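# Put the whole wire inside the bin

## Task

Get every part of the wire into the bin so that none of it sits above the bin's rim. Do not leave any of the wire draped over the table edge, since that can count as a failure.

## Robot and tools

ROBOT. Two arms, left_arm and right_arm, each with a two-finger parallel gripper. left_arm's base is at (+0.029, +0.282, 0) m and right_arm's at (-0.015, -0.352, 0) m, the right one yawed very slightly. A camera stand sits behind the arms. Loose objects can occasionally get a small random push.

FRAME. All poses, positions and offsets use the scene frame: origin at table-top height midway between the nominal bases, +z up, +x forward over the table, +y toward left_arm. Arm names do not match image left and right. A gripper's fingers point along its own +z and close along its own y. end_effector_position (m) is the point between the finger pads, just behind the tips. end_effector_quat_wxyz gives orientation. Readings can be off by a few cm, more at long reach.

execute_actions(actions, cameras). actions is a list of actions, each a table of up to 15 rows, one row per 1/30 s control step; a short table repeats its final row for the remaining steps. Every row has 14 numbers in [-1, 1]: dx, dy, dz, rx, ry, rz, opening for left_arm, then the same seven for right_arm, even if one arm is idle. dx..rz are an offset from that arm's Hand target as it was when the action began, along scene axes; every row counts from that same start, not from the row before, and each new action starts from the updated Hand target, so repeating an offset moves further. Scale: 1.0 = 0.6 m of travel or 180 degrees; rx, ry, rz form one rotation vector, turning about the Hand target's position. Offset length above 1.0 gets shortened. Opening is absolute, not an offset: +1 fully open (about 87 mm between pads), +0.5 about 69 mm, 0 about 43 mm, -0.5 about 18 mm, -1 closed. Sending 0 for an arm's six pose numbers simply re-requests its Hand target; a 0 opening, however, is a real command, so resend the current opening to leave a gripper alone. cameras: list of names, ["all"], or [] for none; omitted means all only when actions is empty.

move(target, speed, blend, opening_speed, blocking, cameras). target is one 14-number row (same layout and scale as above) or a list of up to 15 such rows; every row is an offset from the same starting Hand targets, not from the previous row. Straight-line paths, both arms finishing together, at least 0.5 s and capped at 10 s total. speed: m/s, 0.002 to 2.9, default 0.25 (rotation up to twice that in rad/s); one value or one per target. blend: corner rounding in m per target, 0 = full stop at each. opening_speed: rate on the -1..+1 scale per second, at least 0.2. blocking=false returns after about 0.5 s while the motion continues. Paths ignore obstacles and the other arm. Faster moves lag and stray more and hit harder. Avoid paths passing near an arm's own base; go around it. The result adds a move: line with the ending (done, off_target, moving, held, fault) and any limits (paced = pose clipped, held = steps withheld). done means within 10 mm and 2 degrees; it says nothing about contact.

wait(seconds 0 to 10): lets time pass holding commands; a running move continues. stop(): brakes a running move. zoom_image(camera, region=[x0, y0, x1, y1]) in pixels, top-left origin, region at most 504x504, on cam_high, cam_low, cam_left_wrist or cam_right_wrist, from the newest images. read_manual(section="licences") only returns licence text. finished_scene(scene) ends the scene, given its number; irreversible, and the goal must hold with the robot passive.

RESULTS. Per arm: end_effector_position, quat, Hand target (last commanded pose after clipping; next offsets count from it), Tool commands, grip_measured (on the command scale), Joint positions (gripper last, 0 closed to 1 open), Joint torques (wrap at ±28 N m for joints 1 to 3), joint velocities, motor temperatures. Action calls also list positions at some steps. Images are 672x504; calibration intrinsics and extrinsics are given per camera, accurate to roughly a centimetre near image centre.

CONTROL NOTES. Orientation commands are clipped to 40 degrees from the measured orientation each step. Grippers often settle short or sag and tilt; check after each move and send the remaining distance or correct tilt. Tiny moves may not happen or go sideways.

GRIPPING. To hold something, keep commanding about 0.04 below grip_measured at first contact for full force; less difference grips lighter. Items thinner than 1 mm get proportionally weaker grip. Close slowly; fast closing squeezes harder.

AVOID. Letting the wire or anything fall off the table or dangle over its edge; dropping or releasing moving parts; slamming into the table, bin or fixed things; hard pushes. To end a push, command the target back past the gripper. Keep the arms, grippers and wrist cameras apart: the clearance check does not protect grippers from each other, and gripping the other arm's fingers counts as a press. Avoid loading the camera cables. Motors heat when holding loads, stretched out, or pushing at unreachable poses: MOTOR HOT at 75 C, a fault folding the arm at 90 C, collapse at 100 C. Any arm stop costs.

Each tool is called by a JSON object that holds its "op" and its "data", one argument or row to a line.

## Session

{"op": "execute_actions", "data": {
  "actions": []
}}

Scene clock: 0.00 s.
left_arm: end_effector_position=(+0.3458, +0.2181, +0.2254) grip_measured=+0.998 end_effector_quat_wxyz=(+0.569, -0.266, +0.747, -0.217) | right_arm: end_effector_position=(+0.2234, -0.1913, +0.2309) grip_measured=+1.000 end_effector_quat_wxyz=(+0.629, +0.193, +0.722, +0.212)
Joint positions: left_arm=[-0.207 0.8 0.631 -0.096 -0.178 -0.756 0.999] | right_arm=[1.088 0.715 0.536 -0.038 0.992 0.77 1]
Joint velocities: within noise
Joint torques (N m): no reading
Motor temperatures (°C): left_arm=[19 27 25 22 20 18 20] | right_arm=[21 24 24 21 20 20 20]
Heat: left arm: 27 °C; right arm: 24 °C.
Hand target: left_arm +0.3480, +0.2182, +0.2377; +0.581, -0.265, +0.737, -0.223 | right_arm +0.2233, -0.1913, +0.2321; +0.629, +0.193, +0.722, +0.213
Tool commands: left_gripper/opening=+1.0 right_gripper/opening=+1.0
camera_calibration:
cam_left_wrist: T_world_to_cam=[[0.160697, -0.747546, 0.644477, -0.0437401], [-0.873788, -0.411398, -0.259317, 0.471329], [0.458988, -0.521466, -0.719308, 0.259682], [0, 0, 0, 1]] pos_world=[0.299679, 0.296621, 0.337204]
cam_right_wrist: T_world_to_cam=[[-0.012041, -0.828963, -0.559174, -0.028777], [-0.846925, 0.305741, -0.435017, 0.368436], [0.531575, 0.468341, -0.705751, 0.282775], [0, 0, 0, 1]] pos_world=[0.161375, -0.268936, 0.343753]

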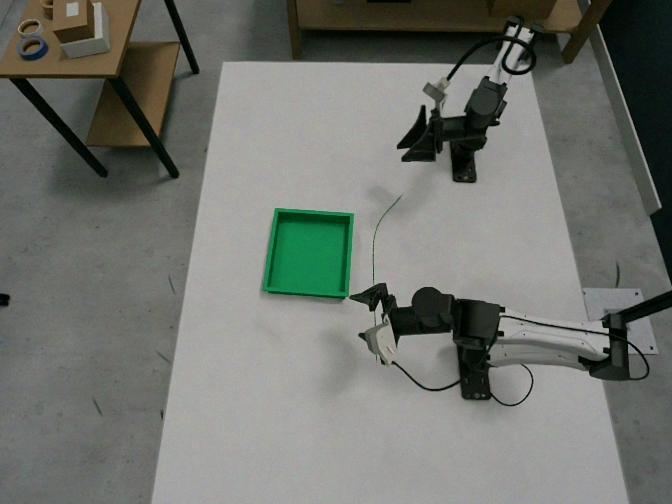

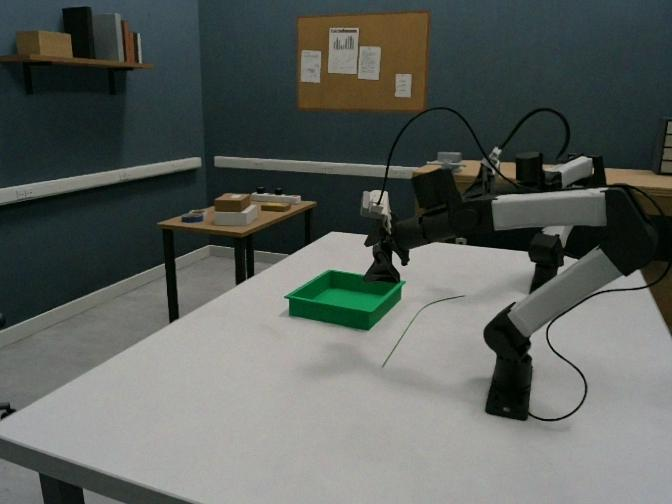

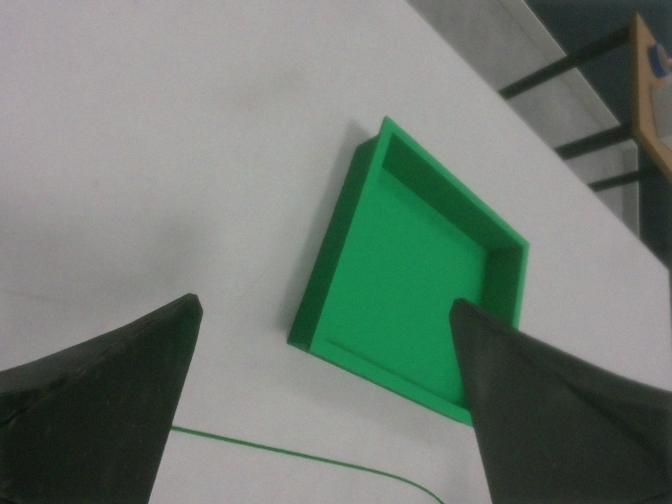

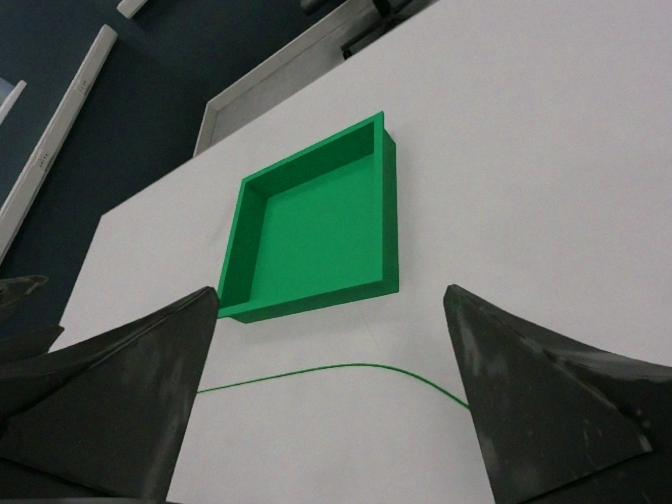

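{"op": "move", "data": {
  "target": [-0.13,0.086,-0.03,-0.179,0.402,0.236,0.3,-0.039,0.035,-0.02,0.213,0.431,-0.271,0.3],
  "cameras": ["all"],
  "speed": 0.4
}}

Scene clock: 6.30 s.
left_arm: end_effector_position=(+0.2891, +0.2721, +0.2199) grip_measured=+0.300 end_effector_quat_wxyz=(-0.072, +0.698, -0.709, +0.062) | right_arm: end_effector_position=(+0.2013, -0.1702, +0.2231) grip_measured=+0.300 end_effector_quat_wxyz=(+0.006, +0.688, +0.723, +0.066)
Joint positions: left_arm=[0.131 1.417 1.547 -1.509 0.012 -1.425 0.65] | right_arm=[0.577 1.464 1.593 -1.57 -0.021 2.08 0.65]
Joint torques (N m): left_arm=[0.55 -5.63 4.94 -0.14 0.09 -0.01] | right_arm=[-0.34 -3.14 4.78 0.46 -0.03 0.07]
Heat: left arm: 28 °C; right arm: 25 °C.
Hand target: left_arm +0.2700, +0.2698, +0.2198; +0.000, +0.707, -0.707, +0.000 | right_arm +0.1998, -0.1702, +0.2201; +0.000, +0.707, +0.707, +0.000
Off the commanded pose: left_arm 0.019 m, 11 deg | right_arm 0.003 m, 8 deg.
joint sent to its limit (left arm) — joint 4 (wrist pitch), lower limit. The joint targets are off in orientation, not in position.
joint sent to its limit (right arm) — joint 4 (wrist pitch), lower limit; joint 6 (wrist roll), upper limit. The joint targets are off in orientation, not in position.
move: off_target (left_arm, right_arm)
camera_calibration:
cam_left_wrist: T_world_to_cam=[[0.98274, 0.0080477, 0.18482, -0.33283], [-0.13526, -0.650304, 0.747535, 0.0726176], [0.126205, -0.759631, -0.637991, 0.453049], [0, 0, 0, 1]] pos_world=[0.279731, 0.394053, 0.296271]
cam_right_wrist: T_world_to_cam=[[-0.994002, -0.033868, -0.103987, 0.215539], [-0.104677, 0.569991, 0.814956, -0.0435001], [0.0316708, 0.820953, -0.570117, 0.40944], [0, 0, 0, 1]] pos_world=[0.196725, -0.304037, 0.291293]

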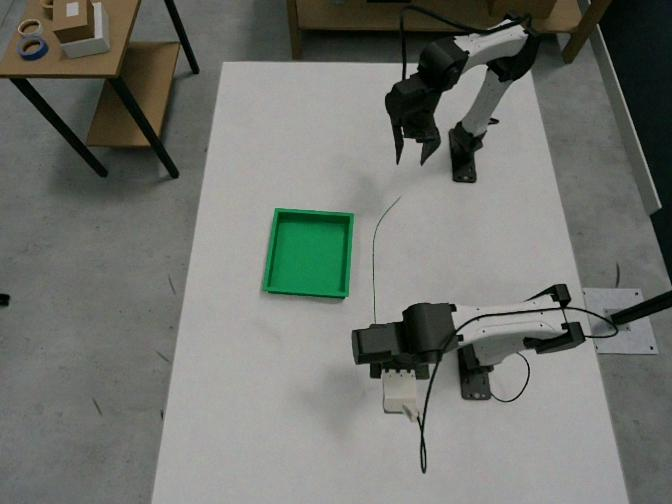

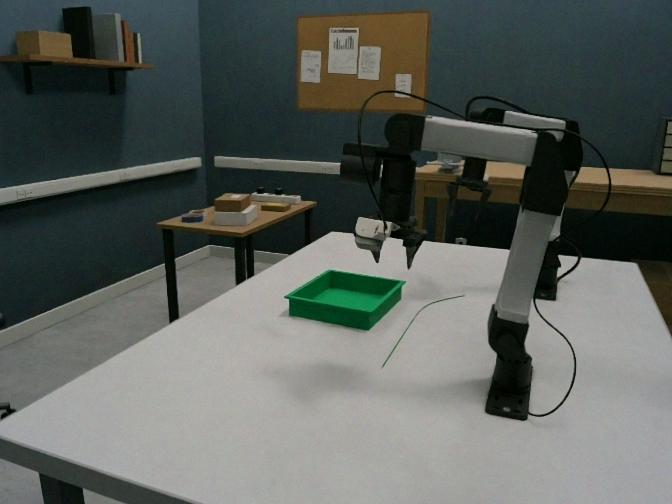

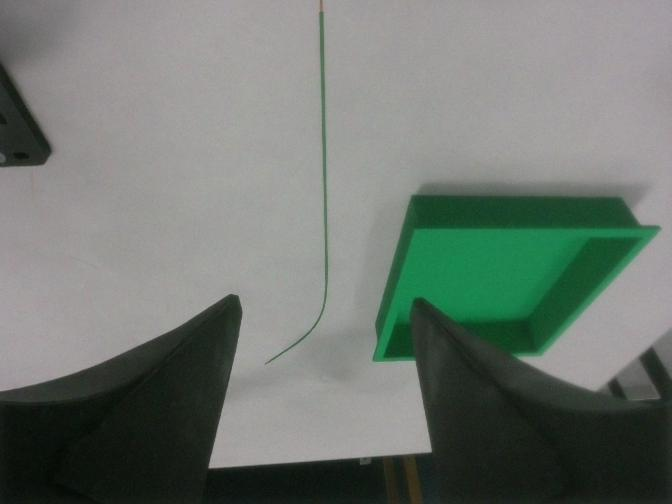

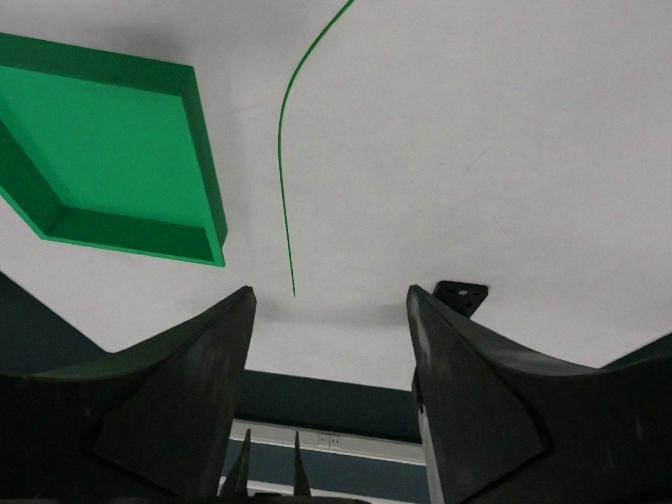

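{"op": "move", "data": {
  "target": [0.04,-0.066,-0.167,0,0,0,0.3,0.025,0.033,-0.167,0,0,0.833,0.3],
  "cameras": ["all"],
  "speed": 0.4
}}

Scene clock: 13.60 s.
left_arm: end_effector_position=(+0.2948, +0.2298, +0.1247) grip_measured=+0.300 end_effector_quat_wxyz=(+0.000, +0.706, -0.708, +0.009) | right_arm: end_effector_position=(+0.2142, -0.1486, +0.1291) grip_measured=+0.300 end_effector_quat_wxyz=(+0.010, -0.495, +0.869, +0.008)
Joint positions: left_arm=[-0.03 1.533 1.278 -1.302 0.012 -1.598 0.65] | right_arm=[0.777 1.833 1.637 -1.352 -0.012 -0.278 0.65]
Joint torques (N m): left_arm=[-0.53 -4.42 5.01 0.26 -0.18 -0.06] | right_arm=[0.38 -6.48 3.58 0.64 0.14 -0.12]
Heat: left arm: 28 °C; right arm: 26 °C.
Hand target: left_arm +0.2940, +0.2302, +0.1195; +0.000, +0.707, -0.707, +0.000 | right_arm +0.2148, -0.1505, +0.1199; +0.000, -0.500, +0.866, -0.001
Off the commanded pose: left_arm 0.005 m, 1 deg | right_arm 0.009 m, 2 deg.
move: done
camera_calibration:
cam_left_wrist: T_world_to_cam=[[0.999723, 0.0220836, 0.00817149, -0.306717], [0.00758032, -0.630389, 0.776242, 0.0668853], [0.0222935, -0.775965, -0.630382, 0.39297], [0, 0, 0, 1]] pos_world=[0.297364, 0.353868, 0.198308]
cam_right_wrist: T_world_to_cam=[[0.854315, -0.519709, -0.00695103, -0.2613], [-0.337721, -0.565224, 0.75264, -0.0885264], [-0.395082, -0.640644, -0.658396, 0.223295], [0, 0, 0, 1]] pos_world=[0.281555, -0.0427844, 0.211829]

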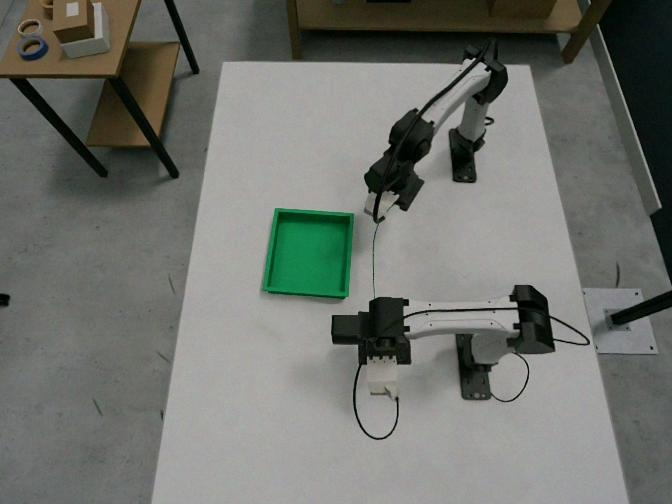

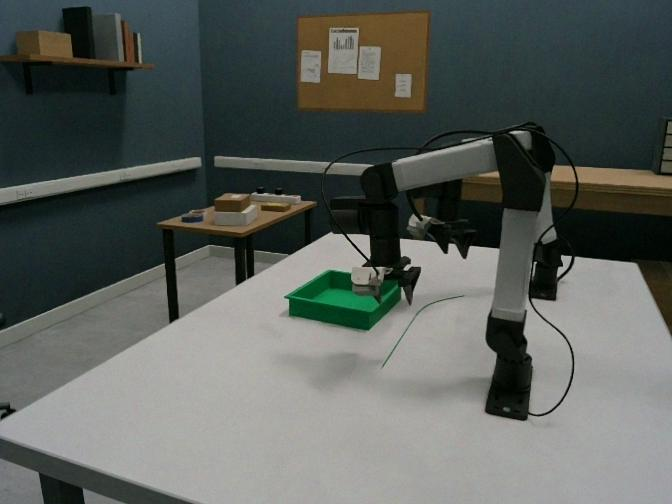

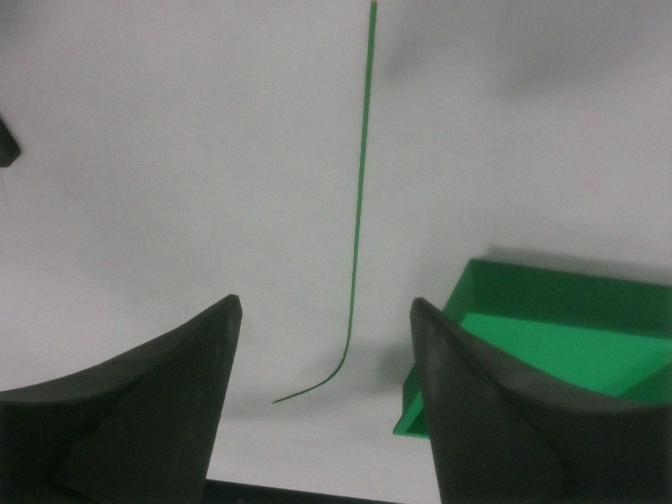

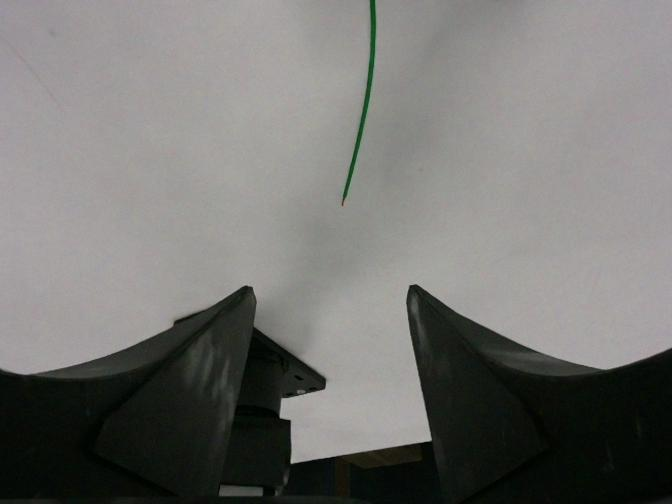

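{"op": "move", "data": {
  "target": [0.04,0.008,-0.163,0,0,0,0,-0.005,-0.046,-0.165,0,0,-0.044,0],
  "cameras": ["all"],
  "speed": 0.15
}}

Scene clock: 16.27 s.
left_arm: end_effector_position=(+0.3196, +0.2308, +0.0259) grip_measured=+0.000 end_effector_quat_wxyz=(+0.001, +0.707, -0.707, +0.008) | right_arm: end_effector_position=(+0.2128, -0.1740, +0.0294) grip_measured=+0.000 end_effector_quat_wxyz=(+0.008, -0.443, +0.896, +0.007)
Joint positions: left_arm=[-0.024 1.71 1.061 -0.913 0.012 -1.594 0.5] | right_arm=[0.71 1.833 1.233 -0.952 -0.01 -0.228 0.5]
Joint torques (N m): left_arm=[0.54 -5.89 4.81 0.28 -0.19 0.12] | right_arm=[-0.1 -6.17 3.55 0.65 0.14 0.04]
Heat: left arm: 28 °C; right arm: 26 °C.
Hand target: left_arm +0.3180, +0.2350, +0.0218; +0.000, +0.707, -0.707, +0.000 | right_arm +0.2119, -0.1780, +0.0209; +0.000, -0.438, +0.899, -0.001
Off the commanded pose: left_arm 0.006 m, 1 deg | right_arm 0.009 m, 1 deg.
move: done
camera_calibration:
cam_left_wrist: T_world_to_cam=[[0.999698, 0.0243005, 0.00367, -0.331157], [0.012475, -0.630428, 0.776148, 0.14233], [0.0211744, -0.775867, -0.630541, 0.331235], [0, 0, 0, 1]] pos_world=[0.322268, 0.354771, 0.0996031]
cam_right_wrist: T_world_to_cam=[[0.788001, -0.615628, -0.00751291, -0.276534], [-0.399025, -0.519968, 0.755256, -0.00744062], [-0.468863, -0.592145, -0.655387, 0.164902], [0, 0, 0, 1]] pos_world=[0.292257, -0.0764648, 0.111617]

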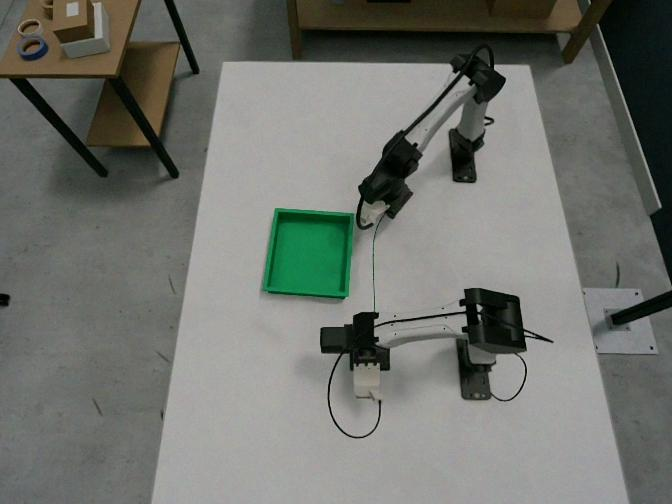

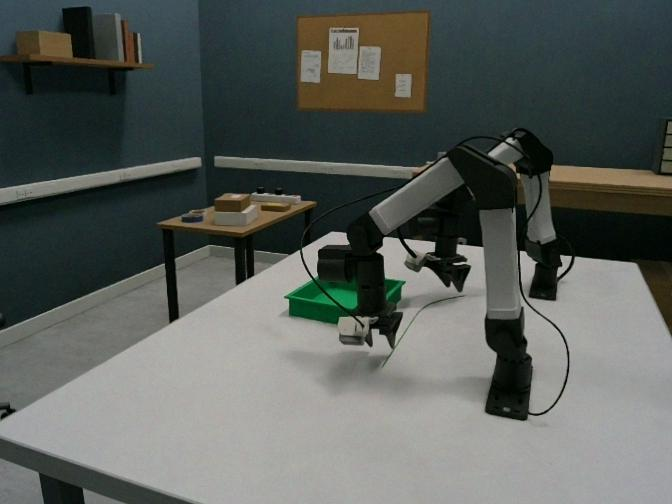

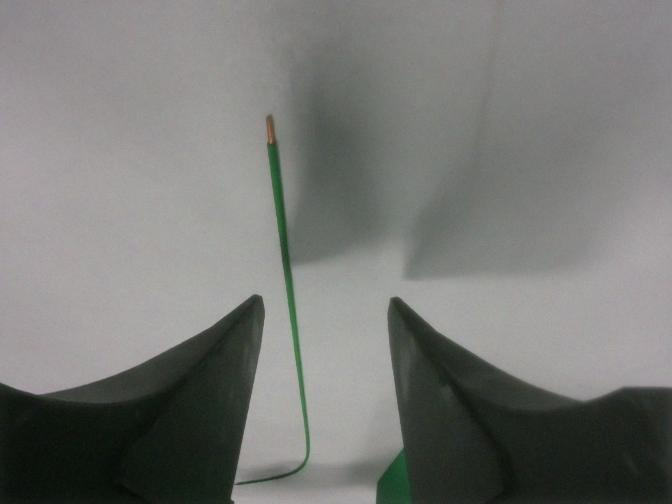

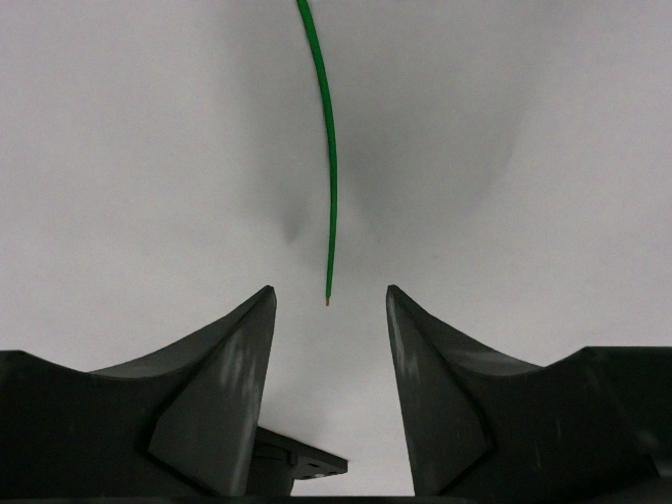

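{"op": "move", "data": {
  "target": [-0.028,0.025,-0.02,0,0,0,0,0,0,-0.022,0,0,0,0],
  "cameras": ["cam_left_wrist","cam_right_wrist"],
  "speed": 0.08
}}

Scene clock: 18.23 s.
left_arm: end_effector_position=(+0.3049, +0.2426, +0.0112) grip_measured=+0.000 end_effector_quat_wxyz=(+0.011, +0.705, -0.709, +0.009) | right_arm: end_effector_position=(+0.2132, -0.1736, +0.0167) grip_measured=+0.000 end_effector_quat_wxyz=(+0.009, -0.443, +0.896, +0.007)
Joint positions: left_arm=[0.028 1.696 0.978 -0.858 0.028 -1.538 0.5] | right_arm=[0.71 1.852 1.204 -0.902 -0.01 -0.228 0.5]
Joint torques (N m): left_arm=[0.75 -7.83 3.47 0.28 -0.35 0.1] | right_arm=[-0.12 -6.16 3.41 0.65 0.12 0.04]
Heat: left arm: 28 °C; right arm: 26 °C.
Hand target: left_arm +0.3012, +0.2500, +0.0097; +0.000, +0.707, -0.707, +0.000 | right_arm +0.2119, -0.1781, +0.0077; +0.000, -0.438, +0.899, -0.001
Off the commanded pose: left_arm 0.008 m, 2 deg | right_arm 0.010 m, 1 deg.
move: done
camera_calibration:
cam_left_wrist: T_world_to_cam=[[0.999775, 0.0189247, -0.00957164, -0.315255], [0.0192275, -0.618431, 0.785604, 0.156374], [0.00894793, -0.785611, -0.618656, 0.337307], [0, 0, 0, 1]] pos_world=[0.30916, 0.367665, 0.0828118]
cam_right_wrist: T_world_to_cam=[[0.787992, -0.615644, -0.00717211, -0.27679], [-0.399947, -0.520698, 0.754265, 0.00262212], [-0.468093, -0.591487, -0.65653, 0.157014], [0, 0, 0, 1]] pos_world=[0.292654, -0.0761672, 0.0991212]
Images, in order (width x height): cam_left_wrist 672x504, cam_right_wrist 672x504.

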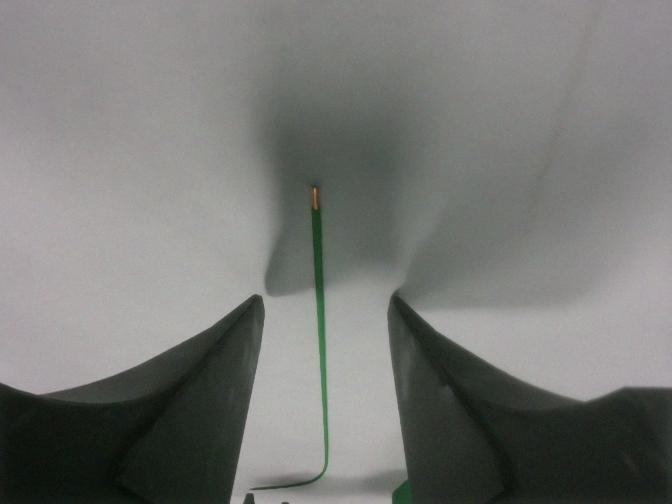

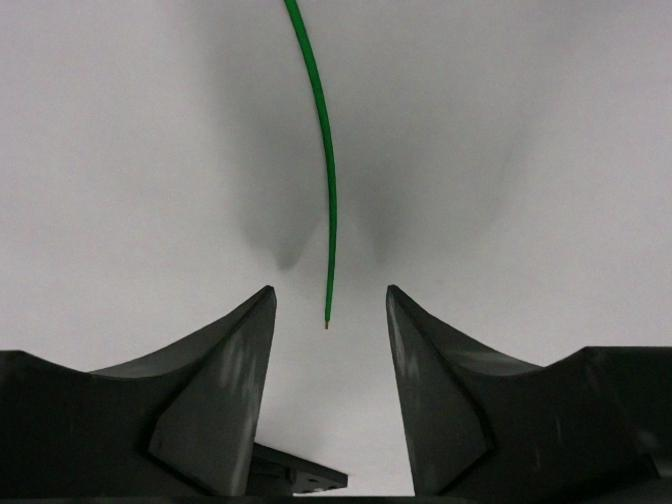

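{"op": "move", "data": {
  "target": [0,0,-0.005,0,0,0,0,0,0,-0.014,0,0,0,0],
  "cameras": ["cam_left_wrist","cam_right_wrist"],
  "speed": 0.05
}}

Scene clock: 19.47 s.
left_arm: end_effector_position=(+0.3050, +0.2426, +0.0111) grip_measured=+0.000 end_effector_quat_wxyz=(+0.010, +0.705, -0.709, +0.010) | right_arm: end_effector_position=(+0.2135, -0.1734, +0.0084) grip_measured=+0.000 end_effector_quat_wxyz=(+0.009, -0.443, +0.896, +0.007)
Joint positions: left_arm=[0.028 1.693 0.974 -0.853 0.028 -1.536 0.5] | right_arm=[0.71 1.866 1.186 -0.87 -0.01 -0.228 0.5]
Joint torques (N m): left_arm=[0.68 -7.13 3.18 0.34 -0.36 0.1] | right_arm=[-0.12 -6.2 3.29 0.65 0.13 0.03]
Heat: left arm: 29 °C; right arm: 26 °C.
Hand target: left_arm +0.3013, +0.2500, +0.0068; +0.000, +0.707, -0.707, +0.000 | right_arm +0.2119, -0.1780, -0.0006; +0.000, -0.438, +0.899, -0.001
Off the commanded pose: left_arm 0.009 m, 2 deg | right_arm 0.010 m, 2 deg.
move: done
camera_calibration:
cam_left_wrist: T_world_to_cam=[[0.999825, 0.0178301, -0.00573155, -0.315185], [0.0155335, -0.6185, 0.785631, 0.157535], [0.0104629, -0.785582, -0.618669, 0.336831], [0, 0, 0, 1]] pos_world=[0.309158, 0.367663, 0.0828161]
cam_right_wrist: T_world_to_cam=[[0.787994, -0.615643, -0.00702344, -0.276897], [-0.400202, -0.520842, 0.754031, 0.00907501], [-0.467872, -0.591361, -0.656802, 0.151811], [0, 0, 0, 1]] pos_world=[0.292853, -0.0759677, 0.0909223]
Images, in order (width x height): cam_left_wrist 672x504, cam_right_wrist 672x504.

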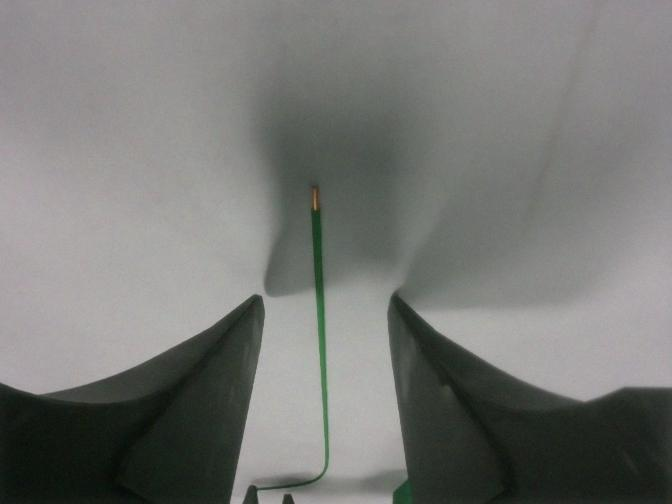

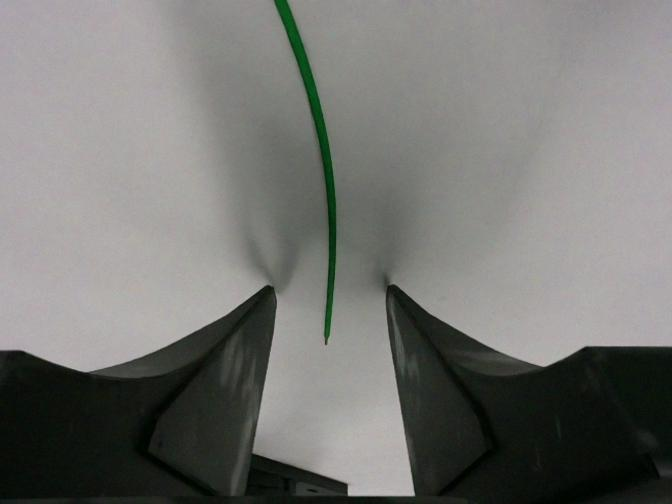

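{"op": "move", "data": {
  "target": [
    [0,0,0.001,0,0,0,0,0,0,-0.003,0,0,0,0],
    [0,0,0.001,0,0,0,-1,0,0,-0.003,0,0,0,-1]
  ],
  "cameras": ["cam_left_wrist","cam_right_wrist"],
  "speed": 0.05,
  "opening_speed": 1
}}

Scene clock: 21.73 s.
left_arm: end_effector_position=(+0.3106, +0.2428, +0.0099) grip_measured=-0.968 end_effector_quat_wxyz=(+0.001, +0.704, -0.710, +0.018) | right_arm: end_effector_position=(+0.2149, -0.1722, +0.0082) grip_measured=-0.969 end_effector_quat_wxyz=(+0.013, -0.443, +0.896, +0.008)
Joint positions: left_arm=[0.028 1.693 0.969 -0.822 0.028 -1.536 0.016] | right_arm=[0.71 1.866 1.186 -0.863 -0.01 -0.228 0.015]
Joint torques (N m): left_arm=[0.69 -7.23 3.77 0.06 -0.35 0.09] | right_arm=[-0.12 -6.05 3.03 0.67 0.13 0.03]
Heat: left arm: 29 °C; right arm: 26 °C.
Hand target: left_arm +0.3012, +0.2500, +0.0074; +0.000, +0.707, -0.707, +0.000 | right_arm +0.2120, -0.1780, -0.0024; +0.000, -0.439, +0.899, +0.000
Off the commanded pose: left_arm 0.012 m, 2 deg | right_arm 0.012 m, 2 deg.
move: off_target (left_arm, right_arm); target 2's new opening was sent with right_arm's hand 0.012 m and 2 deg from that target
camera_calibration:
cam_left_wrist: T_world_to_cam=[[0.999665, 0.0170584, 0.0194536, -0.320718], [-0.00470724, -0.619419, 0.785046, 0.165083], [0.0254415, -0.784875, -0.619131, 0.331436], [0, 0, 0, 1]] pos_world=[0.312956, 0.367863, 0.0818434]
cam_right_wrist: T_world_to_cam=[[0.788025, -0.615619, -0.00550251, -0.277392], [-0.404345, -0.524282, 0.749422, 0.010741], [-0.464243, -0.588338, -0.66207, 0.152732], [0, 0, 0, 1]] pos_world=[0.29384, -0.0752788, 0.091543]
Images, in order (width x height): cam_left_wrist 672x504, cam_right_wrist 672x504.

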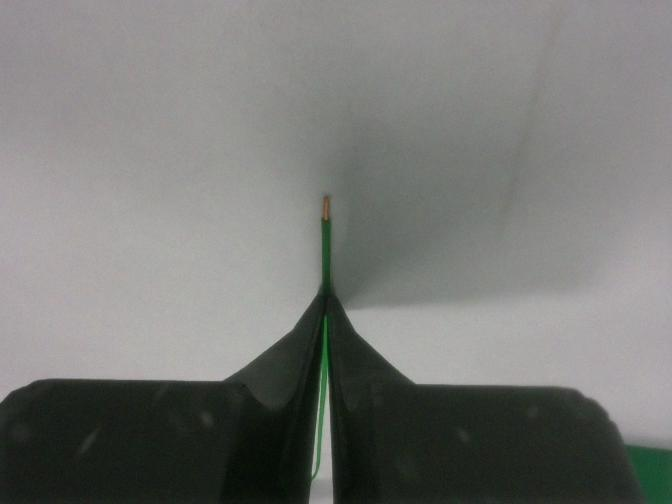

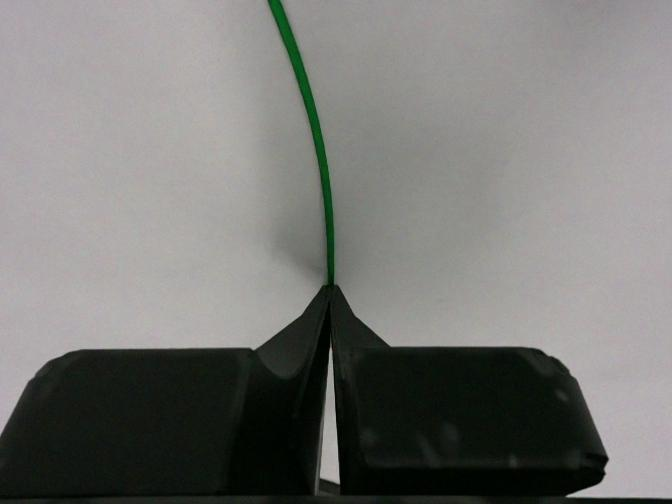

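{"op": "move", "data": {
  "target": [0,-0.05,0.22,0,0,0,-1,0,0.05,0.22,0,0,0,-1],
  "cameras": ["all"],
  "speed": 0.15
}}

Scene clock: 23.80 s.
left_arm: end_effector_position=(+0.3026, +0.2180, +0.1261) grip_measured=-0.968 end_effector_quat_wxyz=(+0.014, +0.706, -0.708, -0.002) | right_arm: end_effector_position=(+0.2100, -0.1490, +0.1210) grip_measured=-0.970 end_effector_quat_wxyz=(-0.010, -0.440, +0.898, +0.002)
Joint positions: left_arm=[-0.067 1.599 1.348 -1.342 0.02 -1.634 0.016] | right_arm=[0.771 1.864 1.637 -1.363 -0.01 -0.162 0.015]
Joint torques (N m): left_arm=[-0.46 -8.47 8.09 -0.19 -0.26 -0.06] | right_arm=[0.46 -8.81 6.71 0.31 0.13 0.05]
Heat: left arm: 30 °C; right arm: 27 °C.
Hand target: left_arm +0.3013, +0.2200, +0.1393; +0.000, +0.707, -0.707, +0.000 | right_arm +0.2118, -0.1480, +0.1295; +0.000, -0.439, +0.899, -0.001
Off the commanded pose: left_arm 0.013 m, 2 deg | right_arm 0.009 m, 1 deg.
move: off_target (left_arm)
camera_calibration:
cam_left_wrist: T_world_to_cam=[[0.999383, 0.0208784, -0.0282346, -0.309305], [0.0350869, -0.62618, 0.778889, 0.0486766], [-0.00141804, -0.779399, -0.626526, 0.391877], [0, 0, 0, 1]] pos_world=[0.307962, 0.342367, 0.198875]
cam_right_wrist: T_world_to_cam=[[0.783879, -0.620753, -0.0141123, -0.257405], [-0.38042, -0.498104, 0.779213, -0.0683782], [-0.490728, -0.60544, -0.6266, 0.237559], [0, 0, 0, 1]] pos_world=[0.292339, -0.050016, 0.198503]

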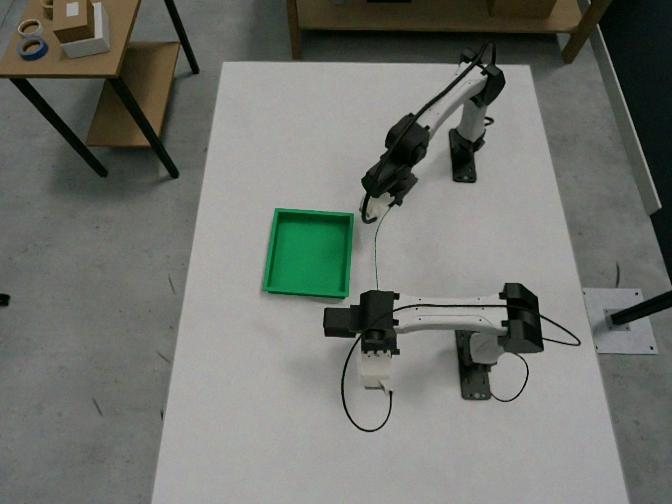

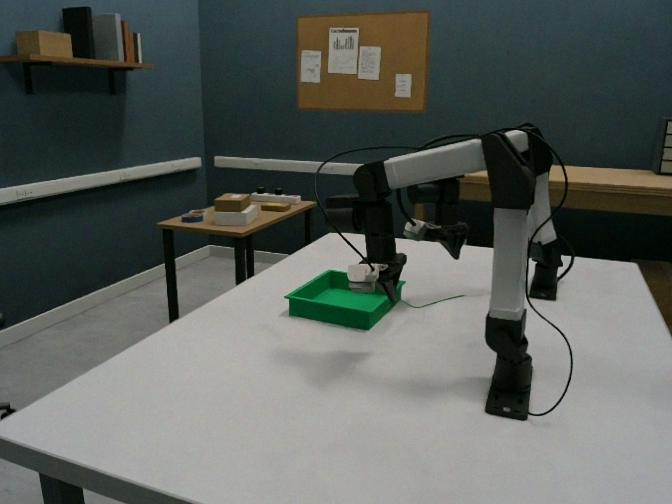

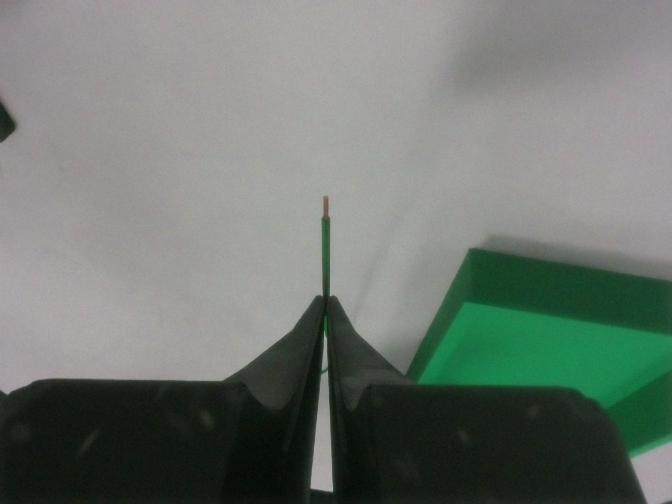

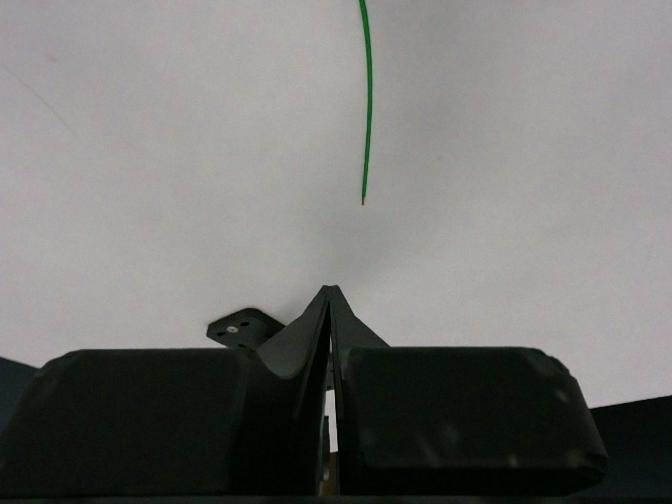

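{"op": "move", "data": {
  "target": [0,0,0,0,0,0,-1,-0.003,-0.063,-0.216,0,0,0,-0.2],
  "cameras": ["cam_right_wrist","cam_low"],
  "speed": 0.12
}}

{"op": "zoom_image", "data": {
  "camera": "cam_low",
  "region": [340, 180, 560, 345]
}}

Scene clock: 26.23 s.
left_arm: end_effector_position=(+0.3025, +0.2180, +0.1261) grip_measured=-0.968 end_effector_quat_wxyz=(+0.015, +0.706, -0.708, -0.002) | right_arm: end_effector_position=(+0.2031, -0.1870, +0.0061) grip_measured=-0.200 end_effector_quat_wxyz=(-0.016, -0.435, +0.900, +0.000)
Joint positions: left_arm=[-0.067 1.599 1.348 -1.342 0.02 -1.634 0.016] | right_arm=[0.697 1.861 1.161 -0.902 -0.008 -0.224 0.4]
Joint torques (N m): left_arm=[-0.44 -8.5 8.12 -0.18 -0.26 -0.06] | right_arm=[-0.31 -7.35 3.18 0.91 0.12 -0.18]
Heat: left arm: 30 °C; right arm: 27 °C.
Hand target: left_arm +0.3013, +0.2200, +0.1393; +0.000, +0.707, -0.707, +0.000 | right_arm +0.2102, -0.1858, -0.0001; +0.000, -0.438, +0.899, -0.001
Off the commanded pose: left_arm 0.013 m, 2 deg | right_arm 0.009 m, 2 deg.
move: off_target (left_arm)
camera_calibration:
cam_right_wrist: T_world_to_cam=[[0.776379, -0.630072, -0.0156701, -0.277407], [-0.379055, -0.486649, 0.787077, 0.00140644], [-0.503541, -0.60513, -0.616655, 0.141762], [0, 0, 0, 1]] pos_world=[0.287289, -0.0883176, 0.0819642]
Images, in order (width x height): cam_low 672x504, cam_right_wrist 672x504.

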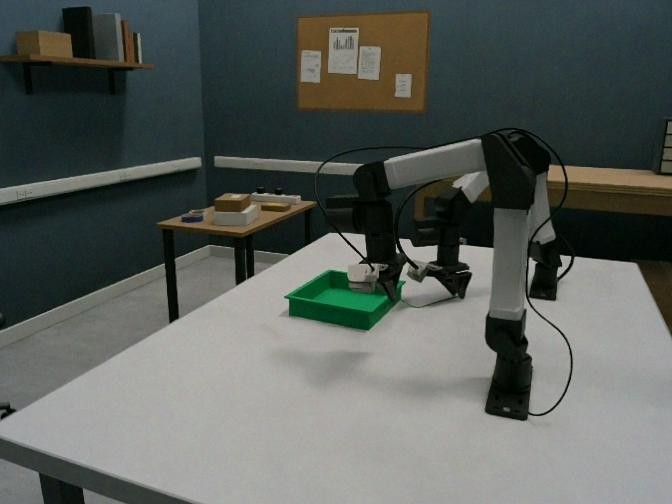

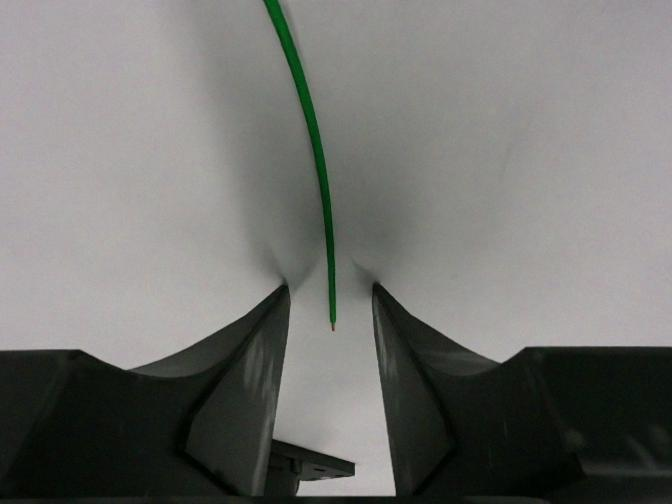

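Scaled by 2.291 from the camera's 672x504 image, which has a finer 960x720 frame.

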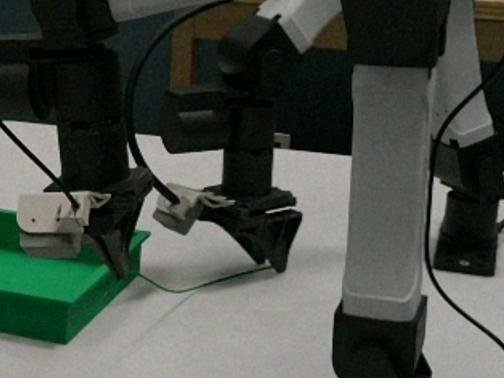

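{"op": "move", "data": {
  "target": [0,0,0,0,0,0,-1,0.015,0.018,-0.012,0,0,0,-0.2],
  "cameras": ["cam_right_wrist"],
  "speed": 0.05
}}

Scene clock: 27.30 s.
left_arm: end_effector_position=(+0.3025, +0.2180, +0.1261) grip_measured=-0.968 end_effector_quat_wxyz=(+0.015, +0.706, -0.708, -0.002) | right_arm: end_effector_position=(+0.2037, -0.1870, +0.0056) grip_measured=-0.200 end_effector_quat_wxyz=(-0.023, -0.435, +0.900, -0.003)
Joint positions: left_arm=[-0.067 1.599 1.348 -1.342 0.02 -1.634 0.016] | right_arm=[0.697 1.878 1.177 -0.916 -0.005 -0.224 0.4]
Joint torques (N m): left_arm=[-0.44 -8.46 8.12 -0.17 -0.26 -0.06] | right_arm=[0.5 -4.45 5.5 1.1 0.09 -0.09]
Heat: left arm: 30 °C; right arm: 27 °C.
Hand target: left_arm +0.3013, +0.2200, +0.1393; +0.000, +0.707, -0.707, +0.000 | right_arm +0.2191, -0.1749, -0.0073; +0.000, -0.439, +0.899, -0.001
Off the commanded pose: left_arm 0.013 m, 2 deg | right_arm 0.024 m, 3 deg.
move: off_target (left_arm, right_arm)
camera_calibration:
cam_right_wrist: T_world_to_cam=[[0.776536, -0.629866, -0.0161484, -0.277939], [-0.370945, -0.47774, 0.796344, 0.00193791], [-0.509305, -0.6124, -0.604628, 0.141489], [0, 0, 0, 1]] pos_world=[0.28861, -0.0874909, 0.0795167]
Images, in order (width x height): cam_right_wrist 672x504.

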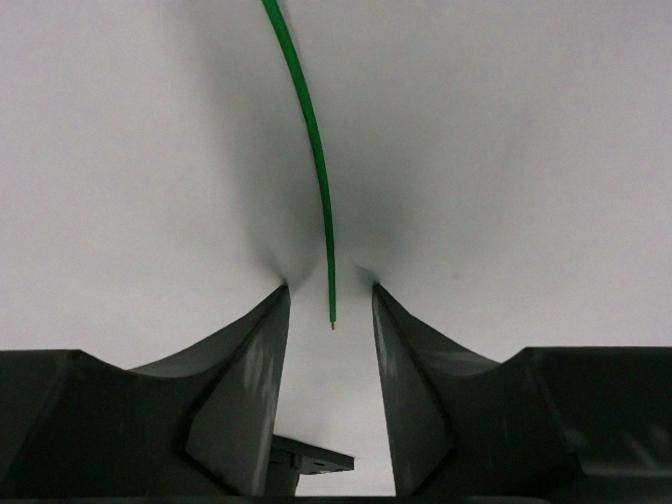

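{"op": "move", "data": {
  "target": [
    [0,0,0,0,0,0,-1,-0.012,-0.012,0.006,0,0,0,-0.2],
    [0,0,0,0,0,0,-1,-0.012,-0.012,0.006,0,0,0,-1]
  ],
  "cameras": ["cam_right_wrist"],
  "opening_speed": 1,
  "speed": 0.05
}}

{"op": "move", "data": {
  "target": [0,0,0,0,0,0,-1,0.01,0.01,0.07,0,0,0,-1],
  "cameras": ["cam_right_wrist"],
  "speed": 0.1
}}

Scene clock: 30.53 s.
left_arm: end_effector_position=(+0.3024, +0.2180, +0.1261) grip_measured=-0.968 end_effector_quat_wxyz=(+0.015, +0.706, -0.708, -0.002) | right_arm: end_effector_position=(+0.2070, -0.1876, +0.0053) grip_measured=-0.937 end_effector_quat_wxyz=(-0.017, -0.435, +0.900, -0.008)
Joint positions: left_arm=[-0.067 1.599 1.348 -1.342 0.02 -1.634 0.016] | right_arm=[0.697 1.878 1.177 -0.907 0.008 -0.224 0.031]
Joint torques (N m): left_arm=[-0.46 -8.51 8.1 -0.17 -0.25 -0.04] | right_arm=[0.23 -7.35 2.63 1.03 -0.02 -0.12]
Heat: left arm: 31 °C; right arm: 27 °C.
Hand target: left_arm +0.3012, +0.2200, +0.1393; +0.000, +0.707, -0.707, +0.000 | right_arm +0.2119, -0.1821, -0.0037; +0.000, -0.438, +0.899, -0.001
Off the commanded pose: left_arm 0.013 m, 2 deg | right_arm 0.012 m, 2 deg.
move: off_target (left_arm, right_arm); target 2's new opening was sent with right_arm's hand 0.013 m and 3 deg from that target
camera_calibration:
cam_right_wrist: T_world_to_cam=[[0.776754, -0.629801, -0.00160864, -0.280954], [-0.382971, -0.474355, 0.792666, 0.00632604], [-0.499985, -0.615091, -0.609654, 0.140245], [0, 0, 0, 1]] pos_world=[0.290776, -0.087681, 0.0800346]
Images, in order (width x height): cam_right_wrist 672x504.

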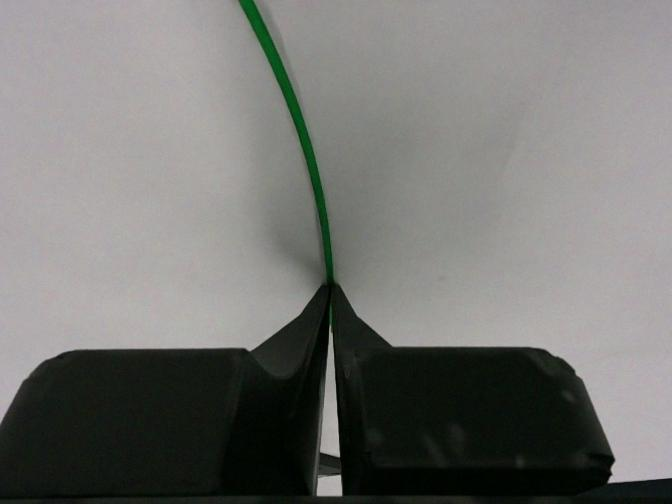

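Scene clock: 31.70 s.
left_arm: end_effector_position=(+0.3024, +0.2180, +0.1261) grip_measured=-0.968 end_effector_quat_wxyz=(+0.015, +0.706, -0.708, -0.002) | right_arm: end_effector_position=(+0.2135, -0.1824, +0.0254) grip_measured=-0.937 end_effector_quat_wxyz=(-0.018, -0.435, +0.900, -0.008)
Joint positions: left_arm=[-0.067 1.599 1.348 -1.342 0.02 -1.634 0.016] | right_arm=[0.697 1.877 1.263 -0.995 0.008 -0.224 0.031]
Joint torques (N m): left_arm=[-0.44 -8.5 8.08 -0.17 -0.25 -0.05] | right_arm=[0.49 -10.07 6.49 0.29 -0.02 -0.1]
Heat: left arm: 31 °C; right arm: 27 °C.
Hand target: left_arm +0.3012, +0.2200, +0.1394; +0.000, +0.707, -0.707, +0.000 | right_arm +0.2180, -0.1761, +0.0383; +0.000, -0.438, +0.899, -0.001
Off the commanded pose: left_arm 0.013 m, 2 deg | right_arm 0.015 m, 2 deg.
move: off_target (left_arm, right_arm)
camera_calibration:
cam_right_wrist: T_world_to_cam=[[0.776741, -0.629817, -0.00196423, -0.282673], [-0.382033, -0.473629, 0.793553, -0.00470847], [-0.500724, -0.615635, -0.608498, 0.158996], [0, 0, 0, 1]] pos_world=[0.297378, -0.0823791, 0.0999301]
Images, in order (width x height): cam_right_wrist 672x504.

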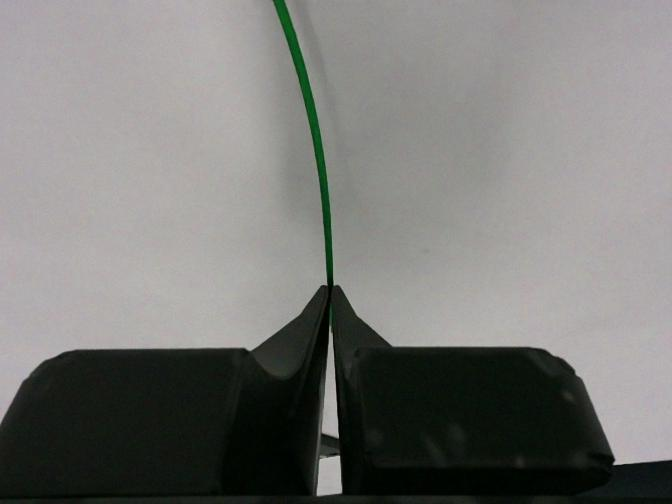

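{"op": "move", "data": {
  "target": [0.03,-0.1,0.135,0,0,0,-1,0.103,0.093,0.303,0,0,0,-1],
  "cameras": ["all"],
  "speed": 0.2
}}

{"op": "zoom_image", "data": {
  "camera": "cam_low",
  "region": [260, 160, 520, 355]
}}

Scene clock: 33.83 s.
left_arm: end_effector_position=(+0.3312, +0.1578, +0.2118) grip_measured=-0.968 end_effector_quat_wxyz=(-0.028, +0.705, -0.706, +0.066) | right_arm: end_effector_position=(+0.2822, -0.1204, +0.2116) grip_measured=-0.937 end_effector_quat_wxyz=(+0.110, -0.438, +0.892, +0.022)
Joint positions: left_arm=[-0.255 1.641 1.723 -1.511 0.019 -1.825 0.016] | right_arm=[0.711 2.02 2.242 -1.568 0.008 -0.224 0.031]
Joint torques (N m): left_arm=[-0.38 -7.27 8.03 -0.23 -0.07 -0.06] | right_arm=[0.61 -9.63 6.24 0.74 0.04 0.01]
Heat: left arm: 31 °C; right arm: 28 °C.
Hand target: left_arm +0.3192, +0.1600, +0.2203; +0.000, +0.707, -0.707, +0.000 | right_arm +0.2797, -0.1202, +0.2201; +0.000, -0.439, +0.899, -0.001
Off the commanded pose: left_arm 0.015 m, 8 deg | right_arm 0.009 m, 13 deg.
joint sent to its limit (left arm) — joint 4 (wrist pitch), lower limit. The joint targets are off in orientation, not in position.
joint sent to its limit (right arm) — joint 4 (wrist pitch), lower limit. The joint targets are off in orientation, not in position.
move: off_target (left_arm, right_arm)
camera_calibration:
cam_left_wrist: T_world_to_cam=[[0.991826, 0.0259436, 0.124932, -0.364863], [-0.0847491, -0.598005, 0.796999, -0.0253734], [0.0953871, -0.801072, -0.590919, 0.362491], [0, 0, 0, 1]] pos_world=[0.325153, 0.284674, 0.280009]
cam_right_wrist: T_world_to_cam=[[0.780326, -0.623091, 0.0533791, -0.308583], [-0.518935, -0.597519, 0.611291, -0.0345803], [-0.348995, -0.504707, -0.789603, 0.353766], [0, 0, 0, 1]] pos_world=[0.346313, -0.0343894, 0.316946]

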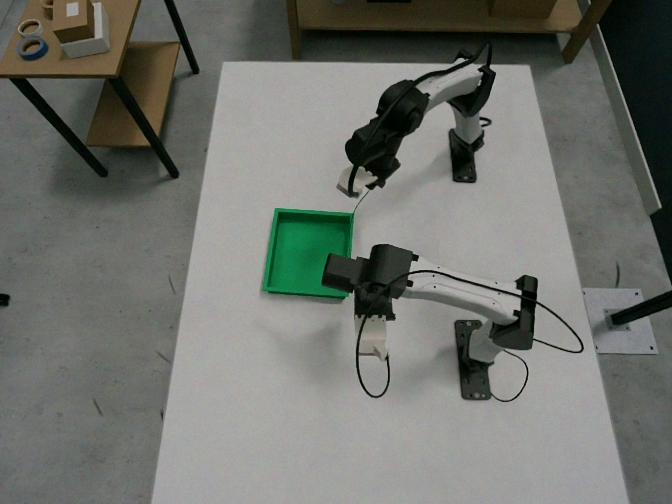

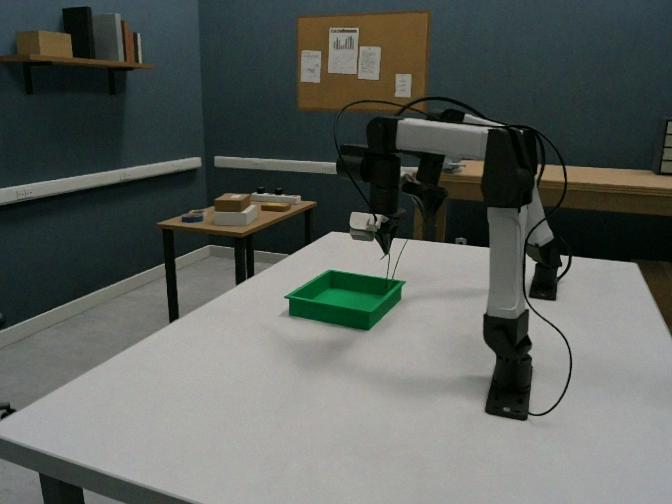

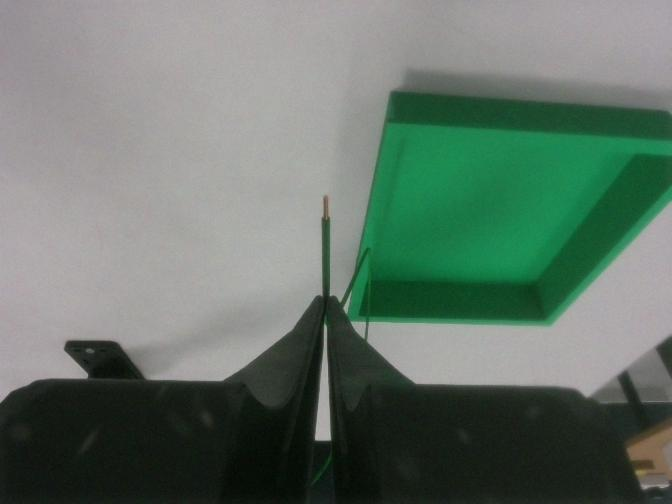

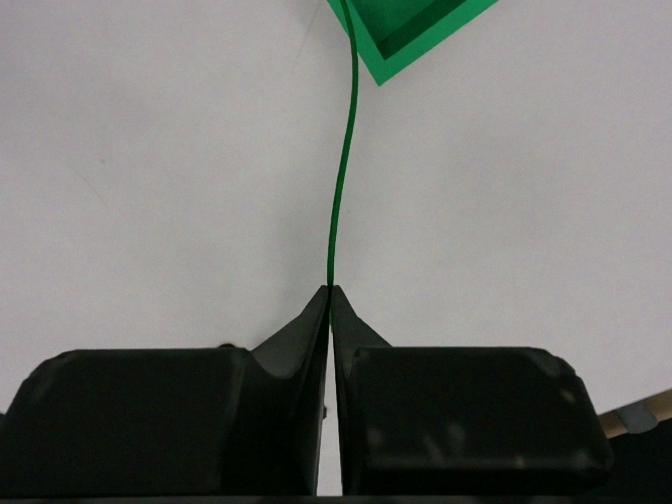

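Scaled by 1.938 from the camera's 672x504 image, which has a finer 960x720 frame.

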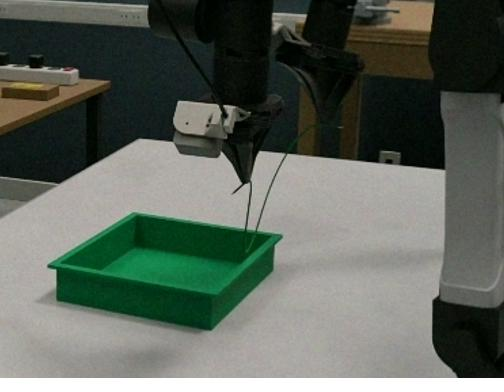

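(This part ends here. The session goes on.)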